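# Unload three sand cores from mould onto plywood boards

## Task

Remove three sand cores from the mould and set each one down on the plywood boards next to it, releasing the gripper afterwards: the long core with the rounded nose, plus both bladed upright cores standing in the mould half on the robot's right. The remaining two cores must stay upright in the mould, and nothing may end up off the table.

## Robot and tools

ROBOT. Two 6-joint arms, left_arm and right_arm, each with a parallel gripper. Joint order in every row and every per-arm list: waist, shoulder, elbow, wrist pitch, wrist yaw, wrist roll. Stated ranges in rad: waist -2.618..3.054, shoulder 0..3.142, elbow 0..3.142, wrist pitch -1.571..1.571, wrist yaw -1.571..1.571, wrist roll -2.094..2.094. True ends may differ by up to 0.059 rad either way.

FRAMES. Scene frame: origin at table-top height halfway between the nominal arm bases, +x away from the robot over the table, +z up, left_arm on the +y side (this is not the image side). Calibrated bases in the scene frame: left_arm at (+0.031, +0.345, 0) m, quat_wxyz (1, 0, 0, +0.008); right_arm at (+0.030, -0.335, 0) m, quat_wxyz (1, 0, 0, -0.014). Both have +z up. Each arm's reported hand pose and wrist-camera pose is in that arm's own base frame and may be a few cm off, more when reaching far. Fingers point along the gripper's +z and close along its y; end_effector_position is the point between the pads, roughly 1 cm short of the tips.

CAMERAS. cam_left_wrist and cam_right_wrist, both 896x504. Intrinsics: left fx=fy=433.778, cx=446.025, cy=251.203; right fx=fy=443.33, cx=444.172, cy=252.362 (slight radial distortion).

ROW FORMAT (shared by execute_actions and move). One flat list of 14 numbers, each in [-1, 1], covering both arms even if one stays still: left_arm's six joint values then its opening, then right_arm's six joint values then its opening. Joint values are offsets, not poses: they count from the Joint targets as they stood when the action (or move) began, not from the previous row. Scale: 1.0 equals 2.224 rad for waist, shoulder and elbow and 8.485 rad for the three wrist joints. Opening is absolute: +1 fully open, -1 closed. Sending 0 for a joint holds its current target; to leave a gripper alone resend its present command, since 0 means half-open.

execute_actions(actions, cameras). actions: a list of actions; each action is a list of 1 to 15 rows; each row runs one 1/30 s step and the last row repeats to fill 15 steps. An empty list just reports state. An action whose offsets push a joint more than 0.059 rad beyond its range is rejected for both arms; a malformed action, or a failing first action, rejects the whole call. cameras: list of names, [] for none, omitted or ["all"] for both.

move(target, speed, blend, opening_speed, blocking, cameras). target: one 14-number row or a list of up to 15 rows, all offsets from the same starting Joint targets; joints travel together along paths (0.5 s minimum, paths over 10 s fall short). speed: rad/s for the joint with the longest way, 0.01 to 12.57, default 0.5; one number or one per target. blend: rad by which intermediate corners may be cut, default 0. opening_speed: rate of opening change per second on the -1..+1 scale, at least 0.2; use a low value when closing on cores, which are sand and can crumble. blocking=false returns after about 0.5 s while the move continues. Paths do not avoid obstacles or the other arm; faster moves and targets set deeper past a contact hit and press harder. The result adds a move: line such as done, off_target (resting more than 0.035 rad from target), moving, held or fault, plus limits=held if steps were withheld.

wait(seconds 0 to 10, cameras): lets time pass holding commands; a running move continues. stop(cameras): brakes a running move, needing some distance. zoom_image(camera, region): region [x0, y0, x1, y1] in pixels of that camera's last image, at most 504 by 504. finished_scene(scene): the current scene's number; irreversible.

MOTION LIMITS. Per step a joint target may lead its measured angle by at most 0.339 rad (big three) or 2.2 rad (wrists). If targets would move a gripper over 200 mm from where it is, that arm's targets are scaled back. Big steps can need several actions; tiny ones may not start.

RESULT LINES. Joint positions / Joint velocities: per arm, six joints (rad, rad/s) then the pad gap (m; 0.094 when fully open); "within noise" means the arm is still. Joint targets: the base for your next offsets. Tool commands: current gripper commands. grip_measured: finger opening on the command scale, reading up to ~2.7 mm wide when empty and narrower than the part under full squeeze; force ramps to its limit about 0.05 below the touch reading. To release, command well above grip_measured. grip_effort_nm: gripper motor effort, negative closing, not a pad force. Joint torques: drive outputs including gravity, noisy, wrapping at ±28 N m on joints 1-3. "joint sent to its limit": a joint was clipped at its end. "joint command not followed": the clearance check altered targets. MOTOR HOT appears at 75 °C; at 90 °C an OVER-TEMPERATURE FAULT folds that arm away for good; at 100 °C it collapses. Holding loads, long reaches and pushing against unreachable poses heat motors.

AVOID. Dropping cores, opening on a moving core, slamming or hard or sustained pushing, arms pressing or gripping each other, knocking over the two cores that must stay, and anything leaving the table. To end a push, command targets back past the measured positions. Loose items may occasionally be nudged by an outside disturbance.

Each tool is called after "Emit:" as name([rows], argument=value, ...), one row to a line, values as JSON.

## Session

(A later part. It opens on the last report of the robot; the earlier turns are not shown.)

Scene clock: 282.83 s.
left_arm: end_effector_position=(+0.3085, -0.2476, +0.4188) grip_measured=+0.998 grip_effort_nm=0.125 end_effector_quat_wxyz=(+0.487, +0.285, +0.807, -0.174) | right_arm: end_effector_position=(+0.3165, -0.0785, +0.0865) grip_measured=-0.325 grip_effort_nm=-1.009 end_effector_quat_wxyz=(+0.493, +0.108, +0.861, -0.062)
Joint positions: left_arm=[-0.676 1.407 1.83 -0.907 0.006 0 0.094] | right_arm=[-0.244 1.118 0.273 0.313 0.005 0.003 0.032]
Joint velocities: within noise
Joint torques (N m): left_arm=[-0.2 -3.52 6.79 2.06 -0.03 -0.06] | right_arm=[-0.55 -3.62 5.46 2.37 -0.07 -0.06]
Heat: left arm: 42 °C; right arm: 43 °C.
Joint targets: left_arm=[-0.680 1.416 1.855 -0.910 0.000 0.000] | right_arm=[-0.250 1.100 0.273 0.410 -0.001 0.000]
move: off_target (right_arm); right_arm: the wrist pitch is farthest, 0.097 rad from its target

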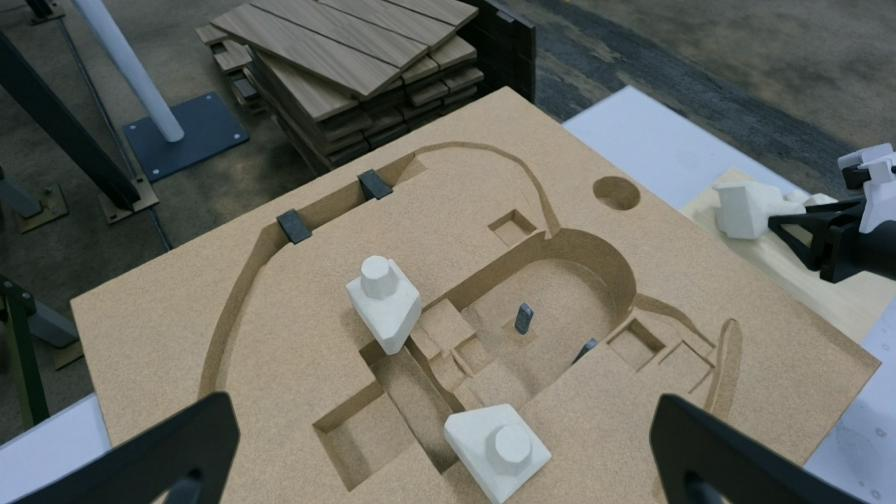

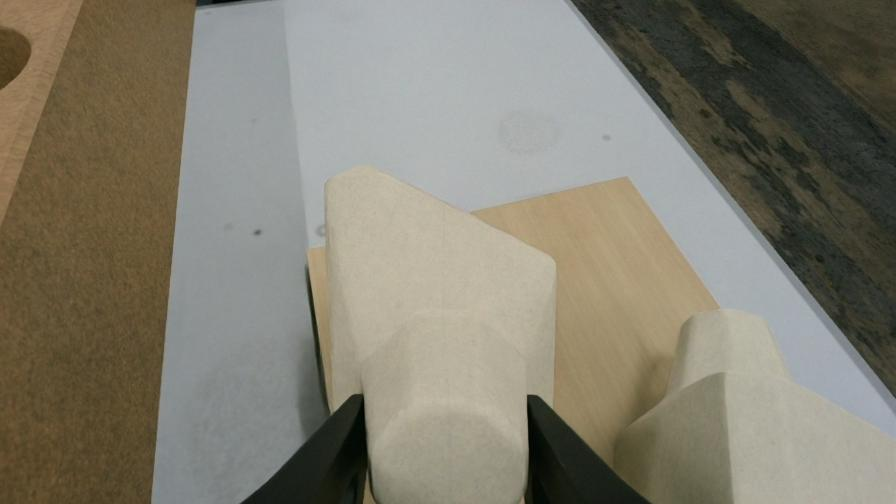

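Emit:
move(target=[0,0,0,0,0,0,1,0,0.0216,-0.0319,0.014,0,0,-0.55], speed=0.08)

Emit:
zoom_image(camera="cam_left_wrist", region=[640, 60, 896, 300])

Scene clock: 287.83 s.
left_arm: end_effector_position=(+0.3085, -0.2476, +0.4188) grip_measured=+0.998 grip_effort_nm=0.120 end_effector_quat_wxyz=(+0.487, +0.285, +0.807, -0.174) | right_arm: end_effector_position=(+0.3152, -0.0782, +0.0820) grip_measured=-0.325 grip_effort_nm=-1.004 end_effector_quat_wxyz=(+0.515, +0.106, +0.848, -0.065)
Joint positions: left_arm=[-0.676 1.407 1.83 -0.907 0.006 0 0.094] | right_arm=[-0.244 1.147 0.207 0.46 0.005 0.001 0.032]
Joint velocities: within noise
Joint torques (N m): left_arm=[-0.1 -3.52 6.71 2.04 -0.04 -0.09] | right_arm=[-0.55 -2.1 4.89 2.07 -0.07 -0.07]
Heat: left arm: 42 °C; right arm: 43 °C.
Joint targets: left_arm=[-0.680 1.416 1.855 -0.910 0.000 0.000] | right_arm=[-0.250 1.148 0.202 0.528 -0.001 0.000]
move: off_target (right_arm); right_arm: the wrist pitch is farthest, 0.069 rad from its target

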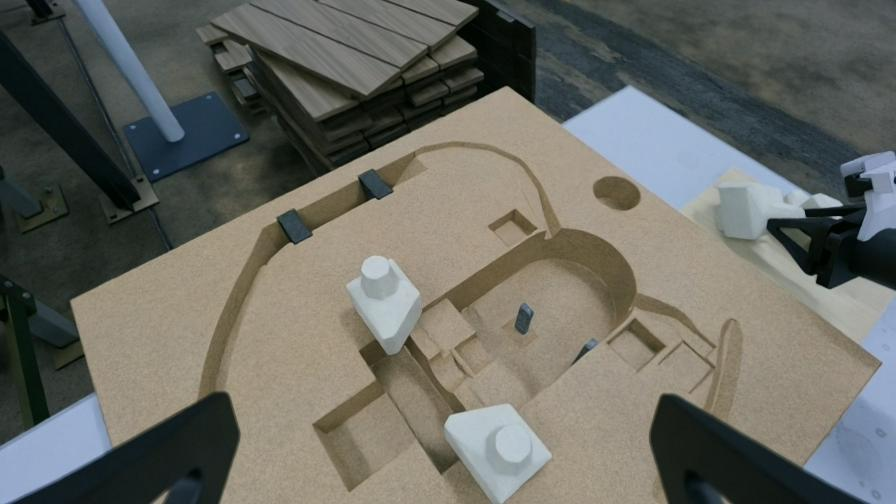

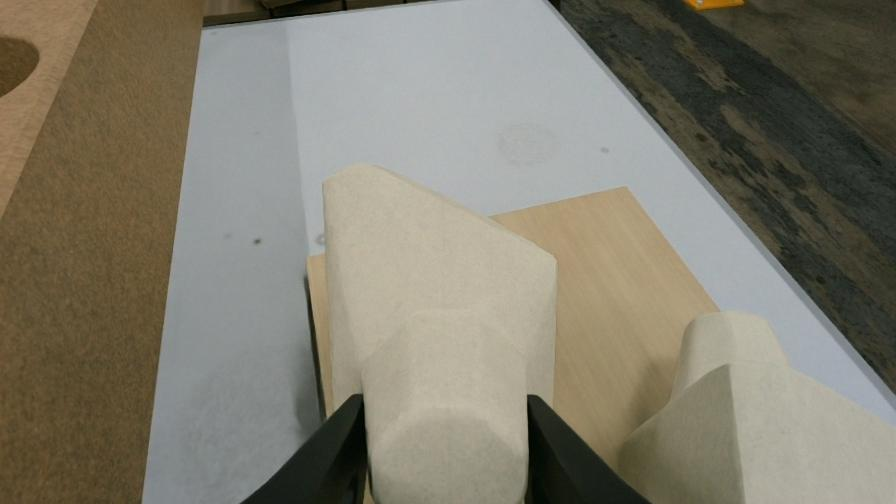

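Scaled by 1.969.

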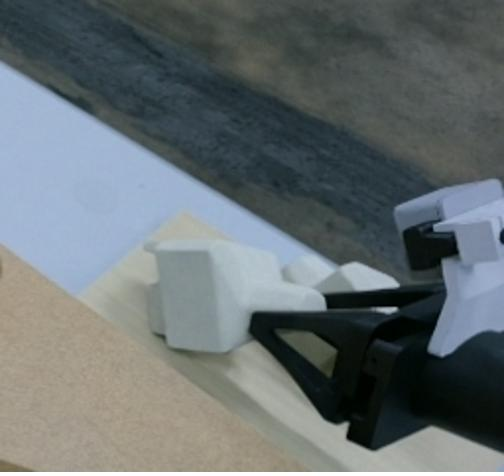

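Emit:
move(target=[0,0,0,0,0,0,1,0,0.0369,-0.0297,0.0205,0,0,-0.55], speed=0.1)

Emit:
zoom_image(camera="cam_left_wrist", region=[640, 60, 896, 300])

Scene clock: 293.40 s.
left_arm: end_effector_position=(+0.3085, -0.2476, +0.4188) grip_measured=+0.998 grip_effort_nm=0.120 end_effector_quat_wxyz=(+0.487, +0.285, +0.807, -0.174) | right_arm: end_effector_position=(+0.3158, -0.0784, +0.0771) grip_measured=-0.325 grip_effort_nm=-1.009 end_effector_quat_wxyz=(+0.539, +0.104, +0.833, -0.068)
Joint positions: left_arm=[-0.676 1.407 1.83 -0.907 0.006 0 0.094] | right_arm=[-0.244 1.225 0.144 0.66 0.005 0.001 0.032]
Joint velocities: within noise
Joint torques (N m): left_arm=[-0.2 -3.51 6.83 2.08 -0.05 -0.03] | right_arm=[-0.57 -1.96 4.25 1.94 -0.07 -0.06]
Heat: left arm: 42 °C; right arm: 43 °C.
Joint targets: left_arm=[-0.680 1.416 1.855 -0.910 0.000 0.000] | right_arm=[-0.250 1.230 0.136 0.702 -0.001 0.000]
move: off_target (right_arm); right_arm: the wrist pitch is farthest, 0.042 rad from its target

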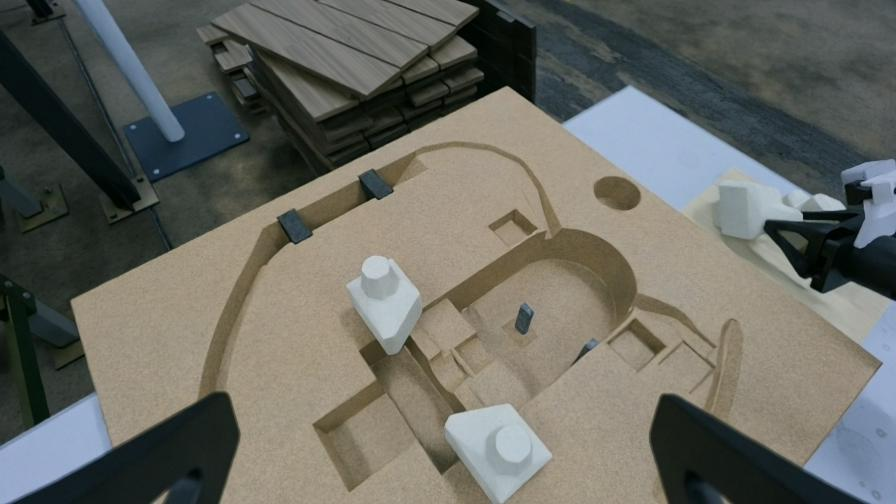

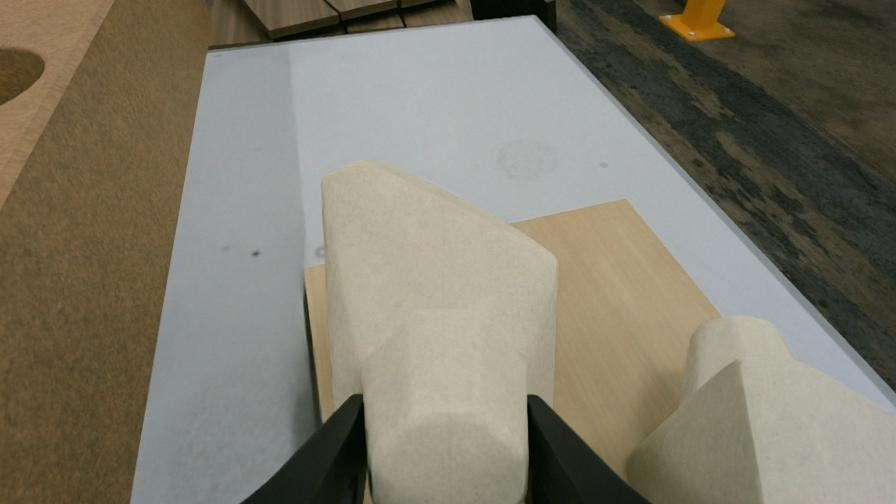

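Scaled by 1.969.

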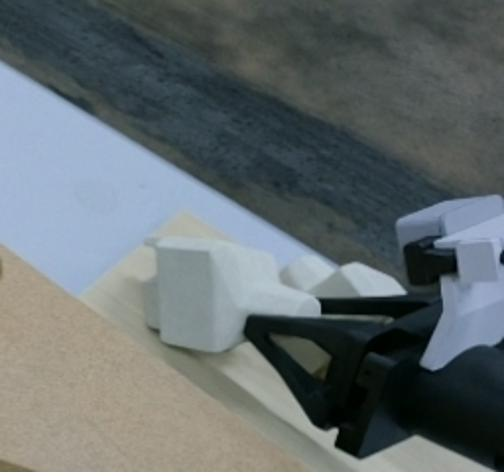

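Emit:
move(target=[0,0,0,0,0,0,1,0,0.045,-0.022,0.0135,0,0,-0.55], speed=0.1)

Emit:
zoom_image(camera="cam_left_wrist", region=[640, 60, 896, 300])

Scene clock: 307.10 s.
left_arm: end_effector_position=(+0.3085, -0.2476, +0.4188) grip_measured=+0.998 grip_effort_nm=0.120 end_effector_quat_wxyz=(+0.487, +0.285, +0.807, -0.174) | right_arm: end_effector_position=(+0.3154, -0.0783, +0.0706) grip_measured=-0.325 grip_effort_nm=-1.004 end_effector_quat_wxyz=(+0.552, +0.103, +0.824, -0.069)
Joint positions: left_arm=[-0.676 1.407 1.83 -0.907 0.006 0 0.094] | right_arm=[-0.244 1.318 0.1 0.828 0.005 0.001 0.032]
Joint velocities: within noise
Joint torques (N m): left_arm=[-0.16 -3.58 6.84 2.07 -0.03 -0.06] | right_arm=[-0.55 -1.63 3.29 1.39 -0.07 -0.06]
Heat: left arm: 42 °C; right arm: 42 °C.
Joint targets: left_arm=[-0.680 1.416 1.855 -0.910 0.000 0.000] | right_arm=[-0.250 1.330 0.087 0.817 -0.001 0.000]
move: done

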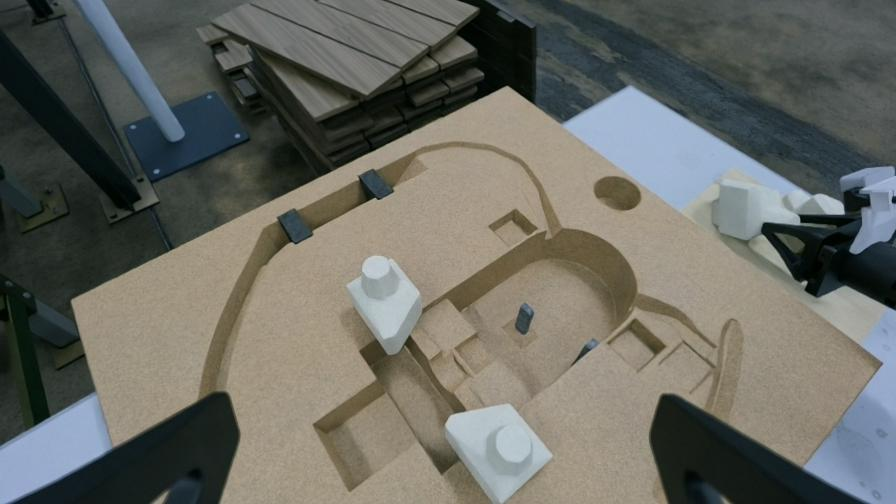

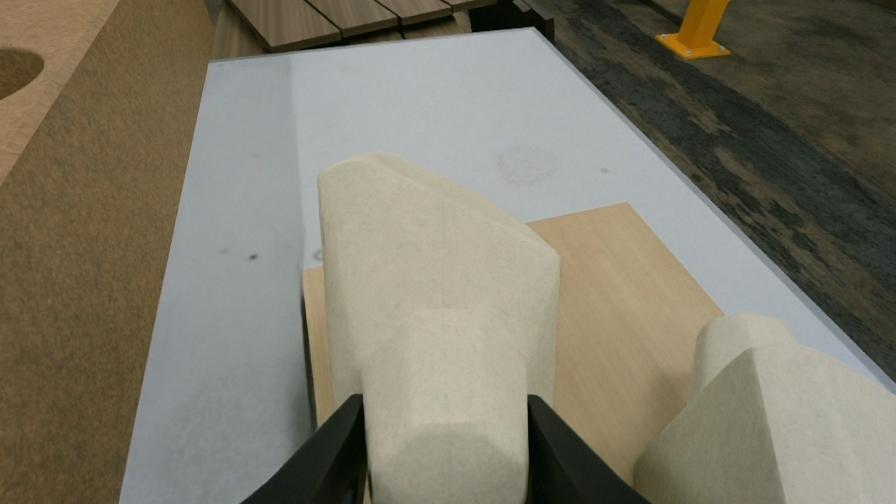

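Scaled by 1.969.

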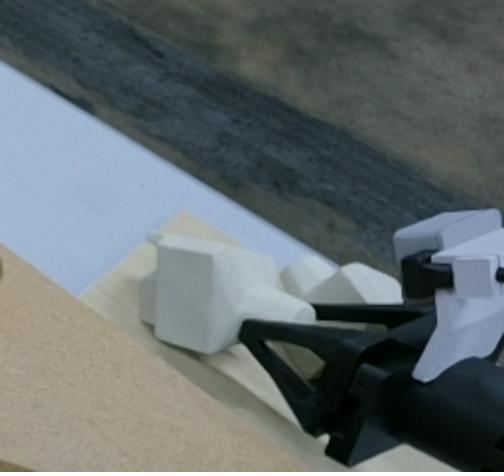

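Emit:
move(target=[0,0,0,0,0,0,1,0,0.0405,-0.0108,0.0098,0,0,-0.55], speed=0.1, cameras=["cam_right_wrist"])

Emit:
move(target=[0,0,0,0,0,0,1,0,0.0405,-0.0108,0.0115,0,0,-0.55], speed=0.1)

Emit:
zoom_image(camera="cam_left_wrist", region=[640, 60, 896, 300])

Scene clock: 314.73 s.
left_arm: end_effector_position=(+0.3085, -0.2476, +0.4188) grip_measured=+0.998 grip_effort_nm=0.120 end_effector_quat_wxyz=(+0.487, +0.285, +0.807, -0.174) | right_arm: end_effector_position=(+0.3161, -0.0784, +0.0656) grip_measured=-0.326 grip_effort_nm=-1.004 end_effector_quat_wxyz=(+0.560, +0.102, +0.819, -0.070)
Joint positions: left_arm=[-0.676 1.407 1.83 -0.907 0.006 0 0.094] | right_arm=[-0.244 1.403 0.08 0.951 0.005 0.001 0.032]
Joint velocities: within noise
Joint torques (N m): left_arm=[-0.25 -3.54 6.83 2.06 -0.05 -0.04] | right_arm=[-0.55 -1.47 2.58 1.02 -0.07 -0.05]
Heat: left arm: 42 °C; right arm: 41 °C.
Joint targets: left_arm=[-0.680 1.416 1.855 -0.910 0.000 0.000] | right_arm=[-0.250 1.420 0.063 0.900 -0.001 0.000]
move: off_target (right_arm); right_arm: the wrist pitch is farthest, 0.051 rad from its target
Images, in order (width x height): cam_right_wrist 896x504.

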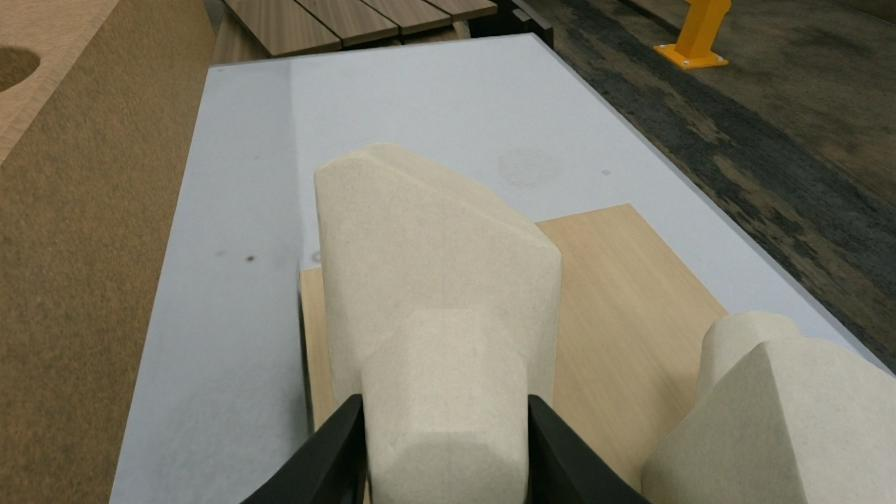

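Scene clock: 316.07 s.
left_arm: end_effector_position=(+0.3085, -0.2476, +0.4188) grip_measured=+0.998 grip_effort_nm=0.129 end_effector_quat_wxyz=(+0.487, +0.285, +0.807, -0.174) | right_arm: end_effector_position=(+0.3153, -0.0782, +0.0609) grip_measured=-0.326 grip_effort_nm=-1.004 end_effector_quat_wxyz=(+0.567, +0.102, +0.815, -0.071)
Joint positions: left_arm=[-0.676 1.407 1.83 -0.907 0.006 0 0.094] | right_arm=[-0.244 1.489 0.057 1.077 0.005 0.001 0.032]
Joint velocities: within noise
Joint torques (N m): left_arm=[-0.1 -3.48 6.75 2.07 -0.04 -0.05] | right_arm=[-0.54 -1.42 2.02 0.79 -0.06 -0.06]
Heat: left arm: 42 °C; right arm: 41 °C.
Joint targets: left_arm=[-0.680 1.416 1.855 -0.910 0.000 0.000] | right_arm=[-0.250 1.510 0.039 0.997 -0.001 0.000]
move: off_target (right_arm); right_arm: the wrist pitch is farthest, 0.079 rad from its target

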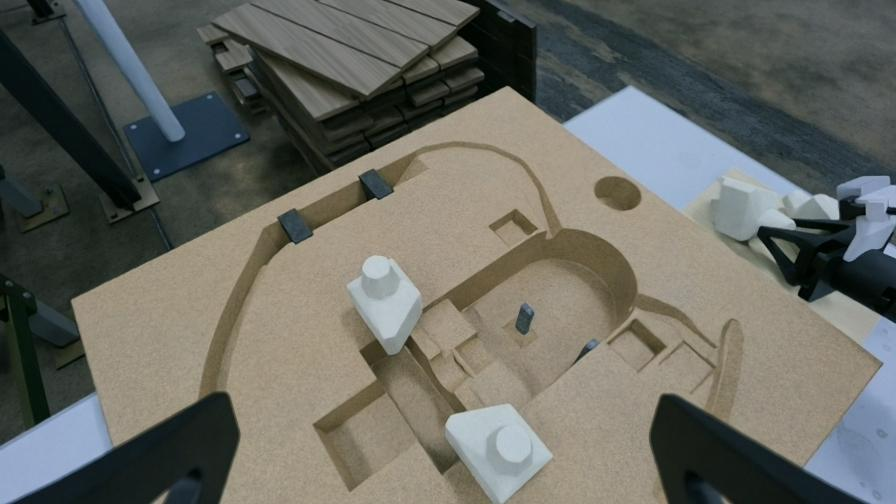

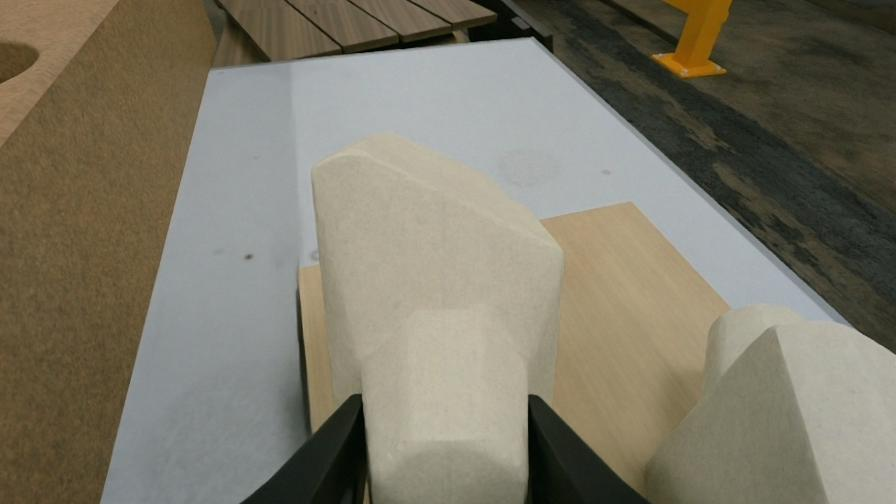

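Scaled by 1.969.

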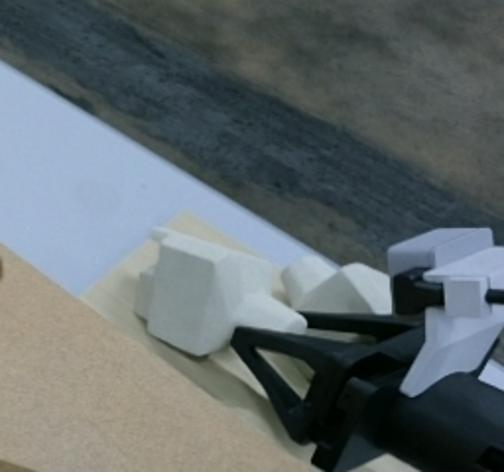

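Emit:
move(target=[0,0,0,0,0,0,1,0,0.0405,-0.0045,0.011,0,0,-0.55], speed=0.1)

Emit:
zoom_image(camera="cam_left_wrist", region=[640, 60, 896, 300])

Scene clock: 319.77 s.
left_arm: end_effector_position=(+0.3085, -0.2476, +0.4188) grip_measured=+0.998 grip_effort_nm=0.115 end_effector_quat_wxyz=(+0.487, +0.285, +0.807, -0.174) | right_arm: end_effector_position=(+0.3162, -0.0785, +0.0569) grip_measured=-0.327 grip_effort_nm=-1.004 end_effector_quat_wxyz=(+0.572, +0.101, +0.811, -0.072)
Joint positions: left_arm=[-0.676 1.407 1.83 -0.907 0.006 0 0.094] | right_arm=[-0.244 1.577 0.047 1.187 0.005 0.001 0.032]
Joint velocities: within noise
Joint torques (N m): left_arm=[-0.23 -3.52 6.83 2.06 -0.06 -0.05] | right_arm=[-0.54 -1.52 1.52 0.66 -0.06 -0.06]
Heat: left arm: 42 °C; right arm: 40 °C.
Joint targets: left_arm=[-0.680 1.416 1.855 -0.910 0.000 0.000] | right_arm=[-0.250 1.600 0.029 1.091 -0.001 0.000]
move: off_target (right_arm); right_arm: the wrist pitch is farthest, 0.097 rad from its target

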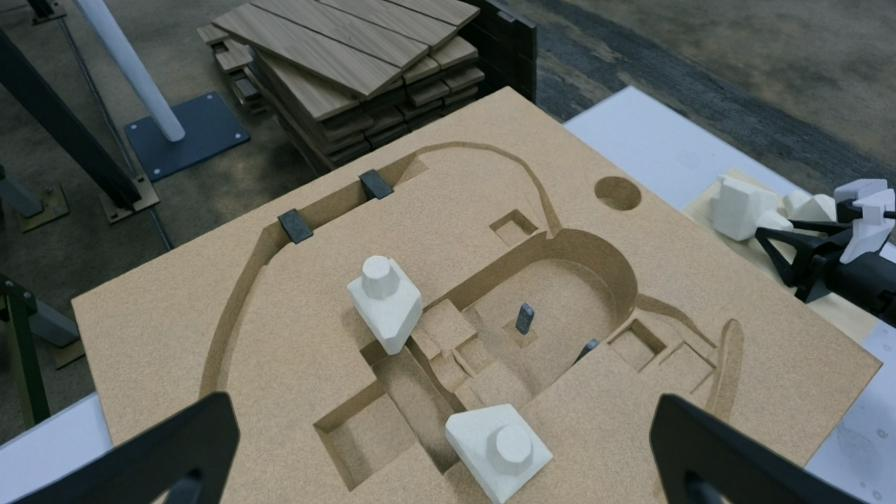

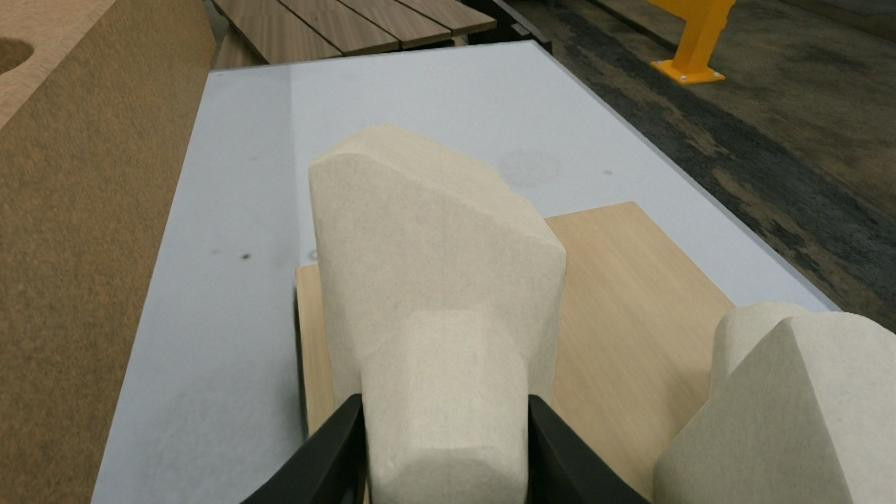

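Scaled by 1.969.

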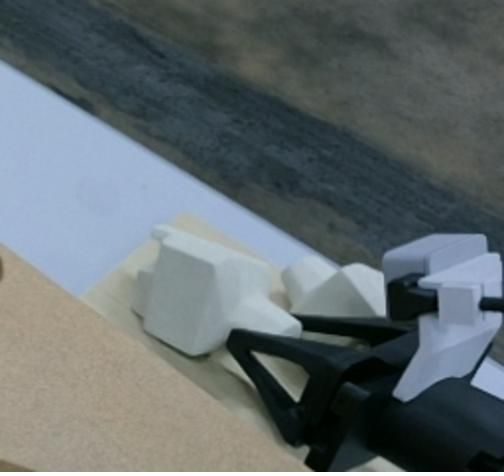

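Emit:
move(target=[0,0,0,0,0,0,1,0,0.0405,-0.004,0.008,0,0,-0.55], speed=0.1, cameras=[])

Emit:
move(target=[0,0,0,0,0,0,1,0,0.0405,-0.003,0.010,0,0,-0.55], speed=0.1)

Emit:
zoom_image(camera="cam_left_wrist", region=[640, 60, 896, 300])

Scene clock: 324.70 s.
left_arm: end_effector_position=(+0.3085, -0.2476, +0.4188) grip_measured=+0.998 grip_effort_nm=0.129 end_effector_quat_wxyz=(+0.487, +0.285, +0.807, -0.174) | right_arm: end_effector_position=(+0.3169, -0.0786, +0.0534) grip_measured=-0.327 grip_effort_nm=-0.999 end_effector_quat_wxyz=(+0.577, +0.101, +0.807, -0.072)
Joint positions: left_arm=[-0.676 1.407 1.83 -0.907 0.006 0 0.094] | right_arm=[-0.244 1.662 0.039 1.293 0.005 0.001 0.032]
Joint velocities: within noise
Joint torques (N m): left_arm=[-0.21 -3.63 6.82 2.06 -0.03 -0.06] | right_arm=[-0.57 -1.32 1.01 0.3 -0.07 -0.06]
Heat: left arm: 42 °C; right arm: 39 °C.
Joint targets: left_arm=[-0.680 1.416 1.855 -0.910 0.000 0.000] | right_arm=[-0.250 1.690 0.020 1.159 -0.001 0.000]
move: off_target (right_arm); right_arm: the wrist pitch is farthest, 0.134 rad from its target
No camera images: "cameras" was empty.

Scene clock: 325.93 s.
left_arm: end_effector_position=(+0.3085, -0.2476, +0.4188) grip_measured=+0.998 grip_effort_nm=0.120 end_effector_quat_wxyz=(+0.487, +0.285, +0.807, -0.174) | right_arm: end_effector_position=(+0.3194, -0.0792, +0.0525) grip_measured=-0.327 grip_effort_nm=-1.004 end_effector_quat_wxyz=(+0.586, +0.100, +0.801, -0.073)
Joint positions: left_arm=[-0.676 1.407 1.83 -0.907 0.006 0 0.094] | right_arm=[-0.244 1.746 0.039 1.401 0.005 0.001 0.032]
Joint velocities: within noise
Joint torques (N m): left_arm=[-0.27 -3.59 6.8 2.03 -0.05 -0.07] | right_arm=[-0.57 -1.17 0.14 0.1 -0.07 -0.06]
Heat: left arm: 42 °C; right arm: 39 °C.
Joint targets: left_arm=[-0.680 1.416 1.855 -0.910 0.000 0.000] | right_arm=[-0.250 1.780 0.014 1.244 -0.001 0.000]
move: off_target (right_arm); right_arm: the wrist pitch is farthest, 0.157 rad from its target

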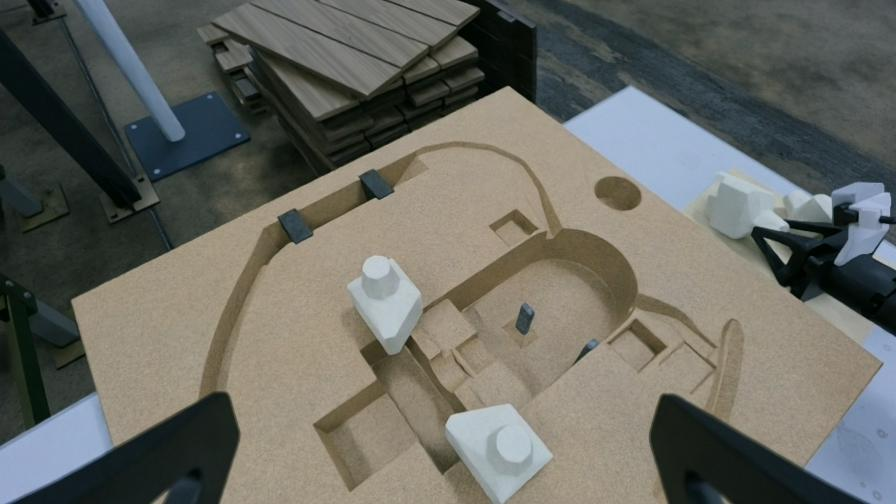

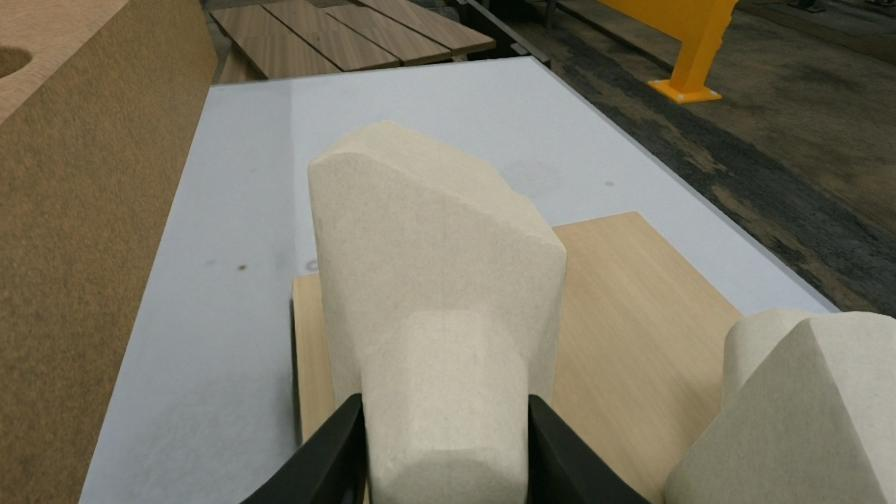

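Scaled by 1.969.

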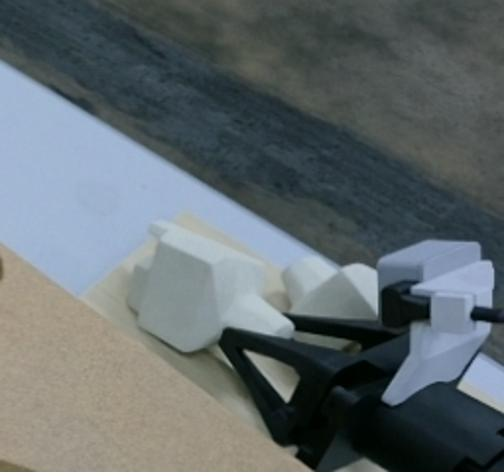

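Emit:
move(target=[0,0,0,0,0,0,1,0,0.0256,0.0315,0.004,0,0,-0.55], speed=0.08)

Emit:
zoom_image(camera="cam_left_wrist", region=[640, 60, 896, 300])

Scene clock: 334.77 s.
left_arm: end_effector_position=(+0.3085, -0.2476, +0.4188) grip_measured=+0.998 grip_effort_nm=0.125 end_effector_quat_wxyz=(+0.487, +0.285, +0.807, -0.174) | right_arm: end_effector_position=(+0.3326, -0.0825, +0.0527) grip_measured=-0.327 grip_effort_nm=-0.999 end_effector_quat_wxyz=(+0.592, +0.100, +0.797, -0.074)
Joint positions: left_arm=[-0.676 1.407 1.83 -0.907 0.006 0 0.094] | right_arm=[-0.244 1.802 0.087 1.422 0.005 0.001 0.032]
Joint velocities: within noise
Joint torques (N m): left_arm=[-0.18 -3.52 6.84 2.05 -0.02 -0.04] | right_arm=[-0.55 -1.5 1.72 0.23 -0.07 -0.06]
Heat: left arm: 41 °C; right arm: 37 °C.
Joint targets: left_arm=[-0.680 1.416 1.855 -0.910 0.000 0.000] | right_arm=[-0.250 1.837 0.084 1.278 -0.001 0.000]
move: off_target (right_arm); right_arm: the wrist pitch is farthest, 0.144 rad from its target

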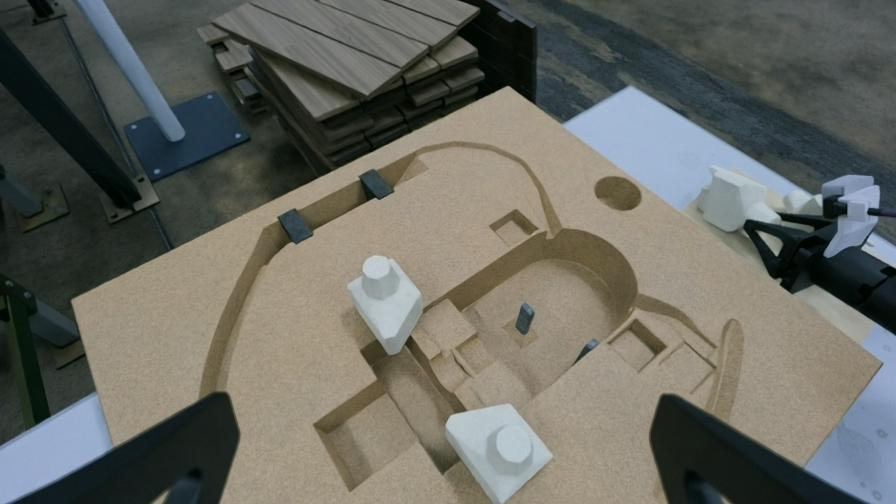

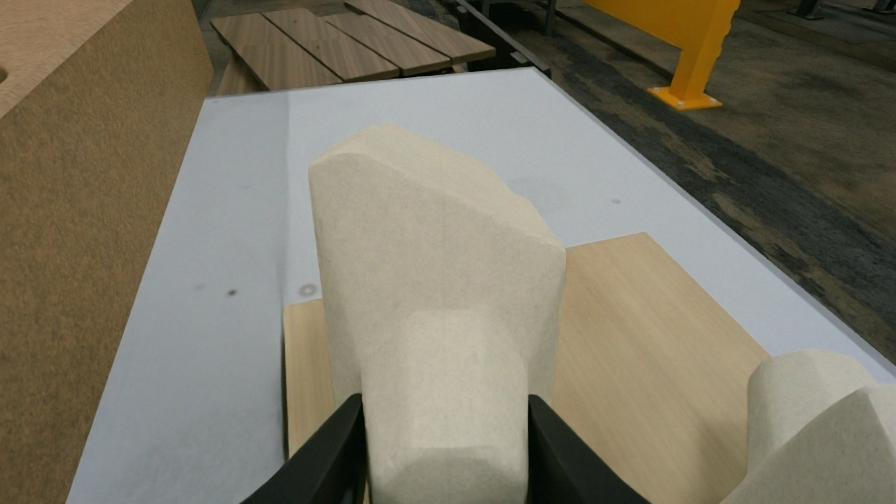

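Scaled by 1.969.

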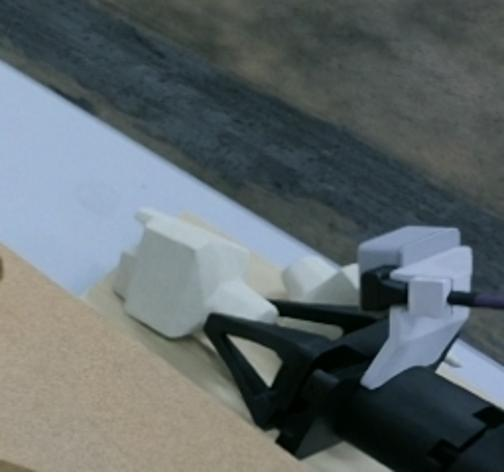

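Emit:
move(target=[0,0,0,0,0,0,1,0,0.0418,-0.0243,0.0100,0,0,-0.55], speed=0.08)

Emit:
zoom_image(camera="cam_left_wrist", region=[640, 60, 896, 300])

Scene clock: 343.30 s.
left_arm: end_effector_position=(+0.3085, -0.2476, +0.4188) grip_measured=+0.998 grip_effort_nm=0.120 end_effector_quat_wxyz=(+0.487, +0.285, +0.807, -0.174) | right_arm: end_effector_position=(+0.3227, -0.0801, +0.0331) grip_measured=-0.330 grip_effort_nm=-1.004 end_effector_quat_wxyz=(+0.569, +0.102, +0.813, -0.071)
Joint positions: left_arm=[-0.676 1.407 1.83 -0.907 0.006 0 0.094] | right_arm=[-0.244 1.873 0.064 1.459 0.005 0.002 0.031]
Joint velocities: within noise
Joint torques (N m): left_arm=[-0.16 -3.54 6.79 2.06 -0.04 -0.06] | right_arm=[-0.57 0.06 -1.11 0.64 -0.07 -0.07]
Heat: left arm: 41 °C; right arm: 37 °C.
Joint targets: left_arm=[-0.680 1.416 1.855 -0.910 0.000 0.000] | right_arm=[-0.250 1.930 0.029 1.362 -0.001 0.000]
move: off_target (right_arm); right_arm: the wrist pitch is farthest, 0.097 rad from its target

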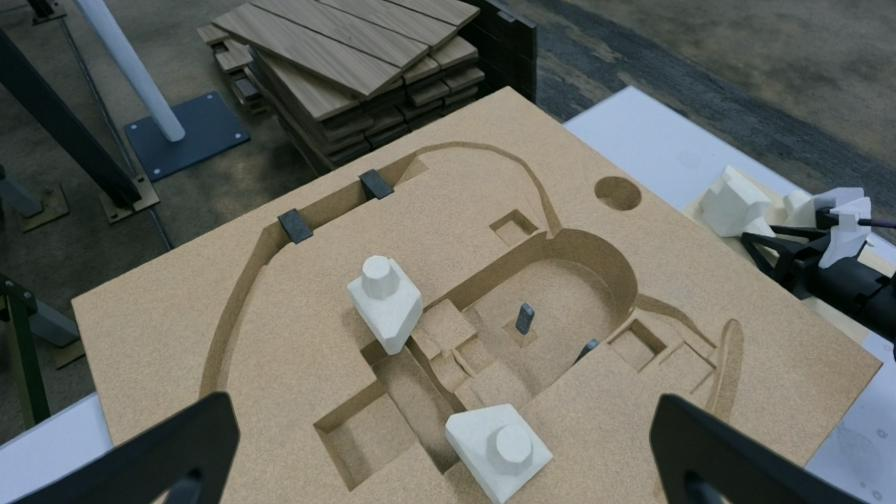

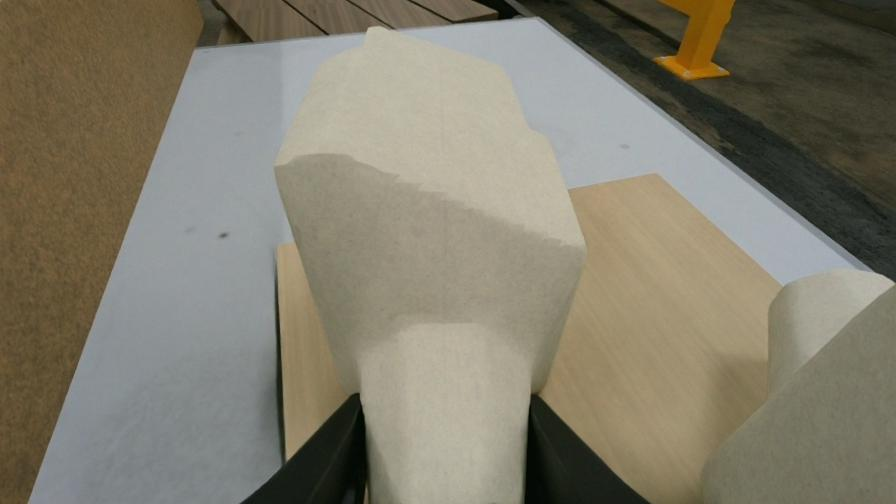

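Scaled by 1.969.

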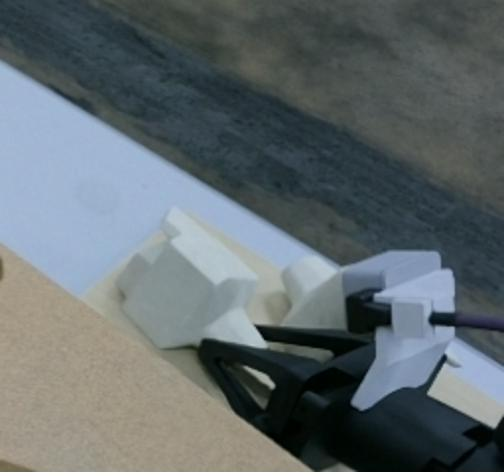

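Emit:
move(target=[0,0,0,0,0,0,1,0,-0.0247,0.0135,0.0083,0,0,-0.55], speed=0.1, cameras=[])

Emit:
move(target=[0,0,0,0,0,0,1,0,0,0,0,0,0,0.1], opening_speed=0.25)

Emit:
zoom_image(camera="cam_left_wrist", region=[640, 60, 896, 300])

Scene clock: 349.10 s.
left_arm: end_effector_position=(+0.3085, -0.2476, +0.4188) grip_measured=+0.998 grip_effort_nm=0.129 end_effector_quat_wxyz=(+0.487, +0.285, +0.807, -0.174) | right_arm: end_effector_position=(+0.3251, -0.0807, +0.0366) grip_measured=-0.330 grip_effort_nm=-1.004 end_effector_quat_wxyz=(+0.574, +0.101, +0.809, -0.072)
Joint positions: left_arm=[-0.676 1.407 1.83 -0.907 0.006 0 0.094] | right_arm=[-0.244 1.867 0.069 1.461 0.005 0.002 0.031]
Joint velocities: within noise
Joint torques (N m): left_arm=[-0.24 -3.49 6.82 2.06 -0.03 -0.04] | right_arm=[-0.55 -3.66 0.8 1.27 -0.07 -0.06]
Heat: left arm: 41 °C; right arm: 37 °C.
Joint targets: left_arm=[-0.680 1.416 1.855 -0.910 0.000 0.000] | right_arm=[-0.250 1.876 0.060 1.433 -0.001 0.000]
move: done
No camera images: "cameras" was empty.

Scene clock: 351.90 s.
left_arm: end_effector_position=(+0.3085, -0.2476, +0.4188) grip_measured=+0.998 grip_effort_nm=0.125 end_effector_quat_wxyz=(+0.487, +0.285, +0.807, -0.174) | right_arm: end_effector_position=(+0.3213, -0.0797, +0.0285) grip_measured=+0.097 grip_effort_nm=0.178 end_effector_quat_wxyz=(+0.560, +0.102, +0.819, -0.070)
Joint positions: left_arm=[-0.676 1.407 1.83 -0.907 0.006 0 0.094] | right_arm=[-0.244 1.867 0.066 1.429 0.005 0.001 0.052]
Joint velocities: within noise
Joint torques (N m): left_arm=[-0.2 -3.52 6.83 2.05 -0.04 -0.06] | right_arm=[-0.54 -3.62 1.03 1.56 -0.07 -0.06]
Heat: left arm: 41 °C; right arm: 37 °C.
Joint targets: left_arm=[-0.680 1.416 1.855 -0.910 0.000 0.000] | right_arm=[-0.250 1.876 0.060 1.433 -0.001 0.000]
move: done

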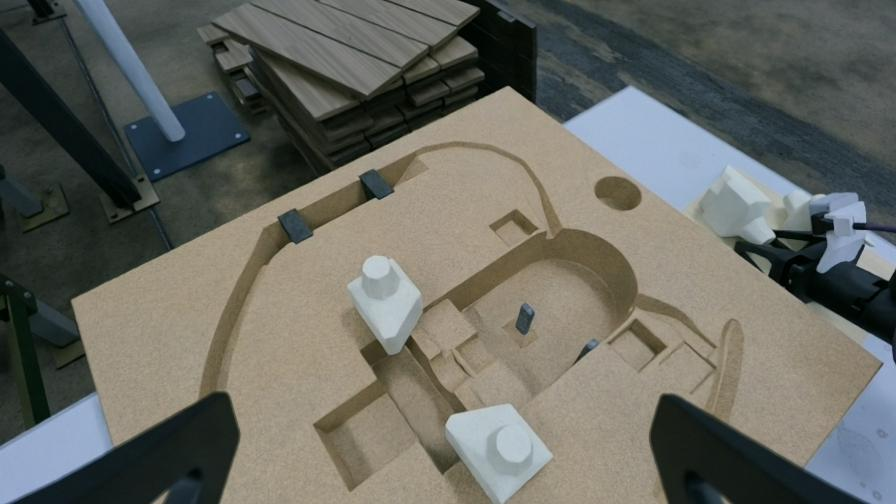

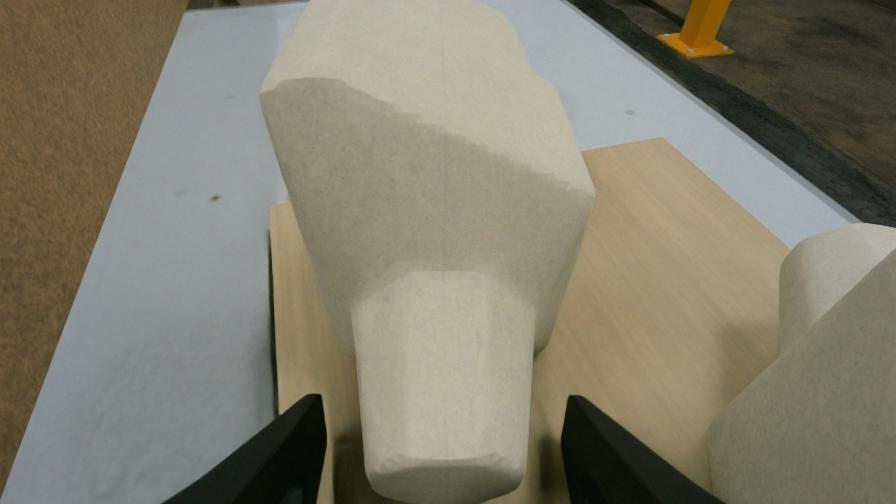

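Scaled by 1.969.

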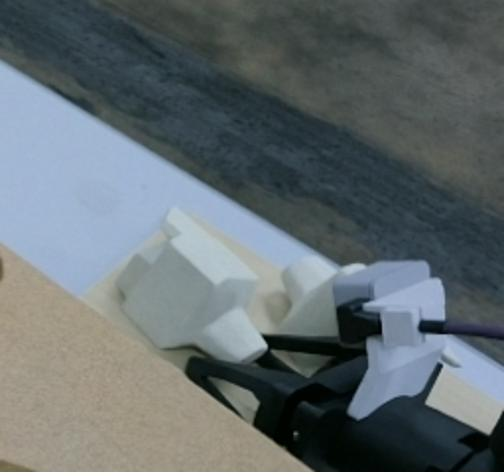

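Emit:
move([
  [0,0,0,0,0,0,1,0,-0.2442,0.012,-0.0744,0,0,0.15],
  [0,0,0,0,0,0,1,0,-0.3071,0.036,-0.0968,0,0,0.15],
  [0,0,0,0,0,0,1,0,-0.423,0.153,-0.1606,0,0,0.15],
  [0,0,0,0,0,0,1,0,-0.358,0.499,-0.2266,0,0,0.2],
], speed=[0.3,0.3,0.5,0.6], blend=0.03)

Emit:
zoom_image(camera="cam_left_wrist", region=[640, 60, 896, 300])

Scene clock: 368.03 s.
left_arm: end_effector_position=(+0.3085, -0.2476, +0.4188) grip_measured=+0.998 grip_effort_nm=0.125 end_effector_quat_wxyz=(+0.487, +0.285, +0.807, -0.174) | right_arm: end_effector_position=(+0.3516, -0.0873, +0.3257) grip_measured=+0.197 grip_effort_nm=0.183 end_effector_quat_wxyz=(+0.540, +0.104, +0.832, -0.068)
Joint positions: left_arm=[-0.676 1.407 1.83 -0.907 0.006 0 0.094] | right_arm=[-0.244 1.077 1.142 -0.485 0.005 0.001 0.056]
Joint velocities: within noise
Joint torques (N m): left_arm=[-0.31 -3.55 6.82 2.07 -0.05 -0.04] | right_arm=[-0.54 -2.24 8.25 1.44 -0.07 -0.05]
Heat: left arm: 42 °C; right arm: 40 °C.
Joint targets: left_arm=[-0.680 1.416 1.855 -0.910 0.000 0.000] | right_arm=[-0.250 1.079 1.170 -0.490 -0.001 0.000]
move: done

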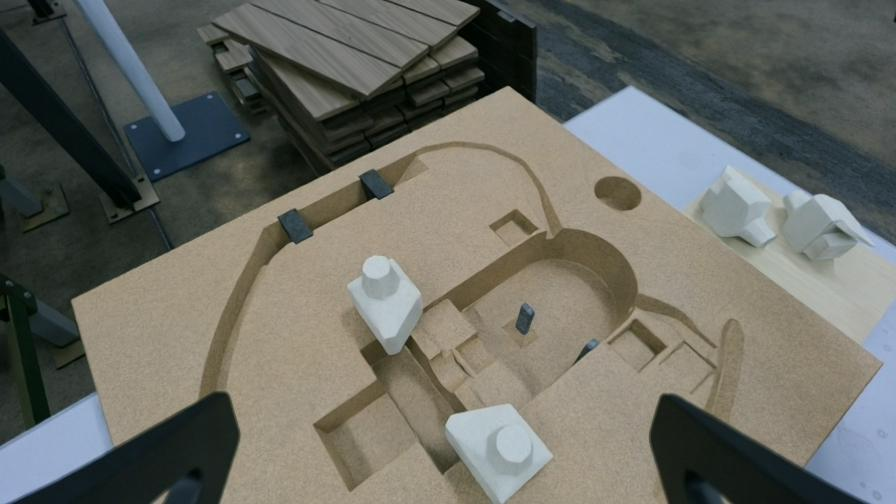

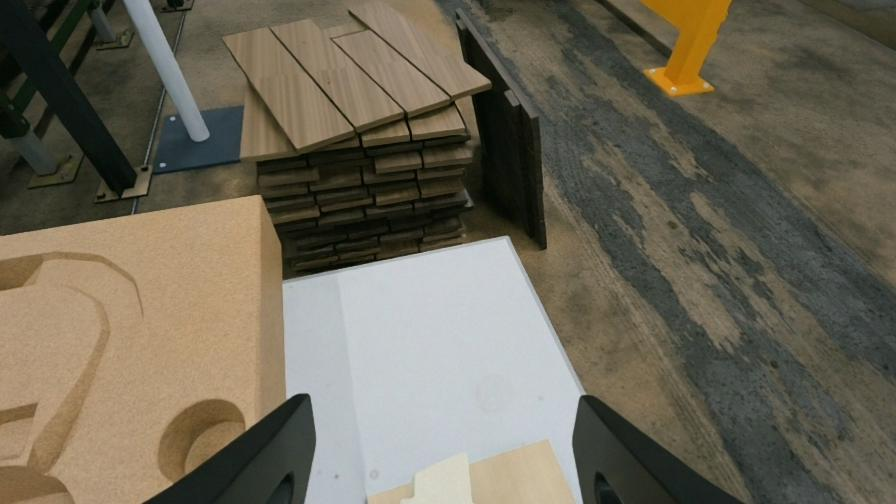

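Scaled by 1.969.

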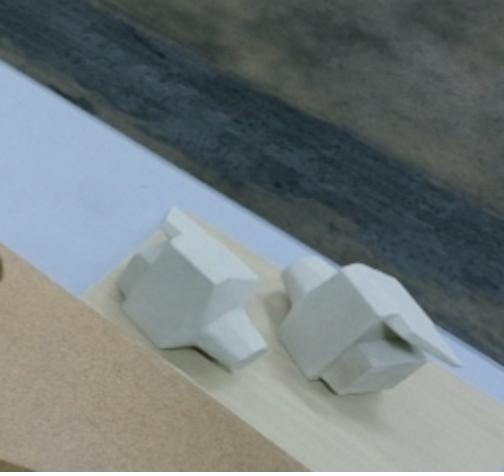

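Emit:
finished_scene(scene=2)

The scene is finished: the task was done.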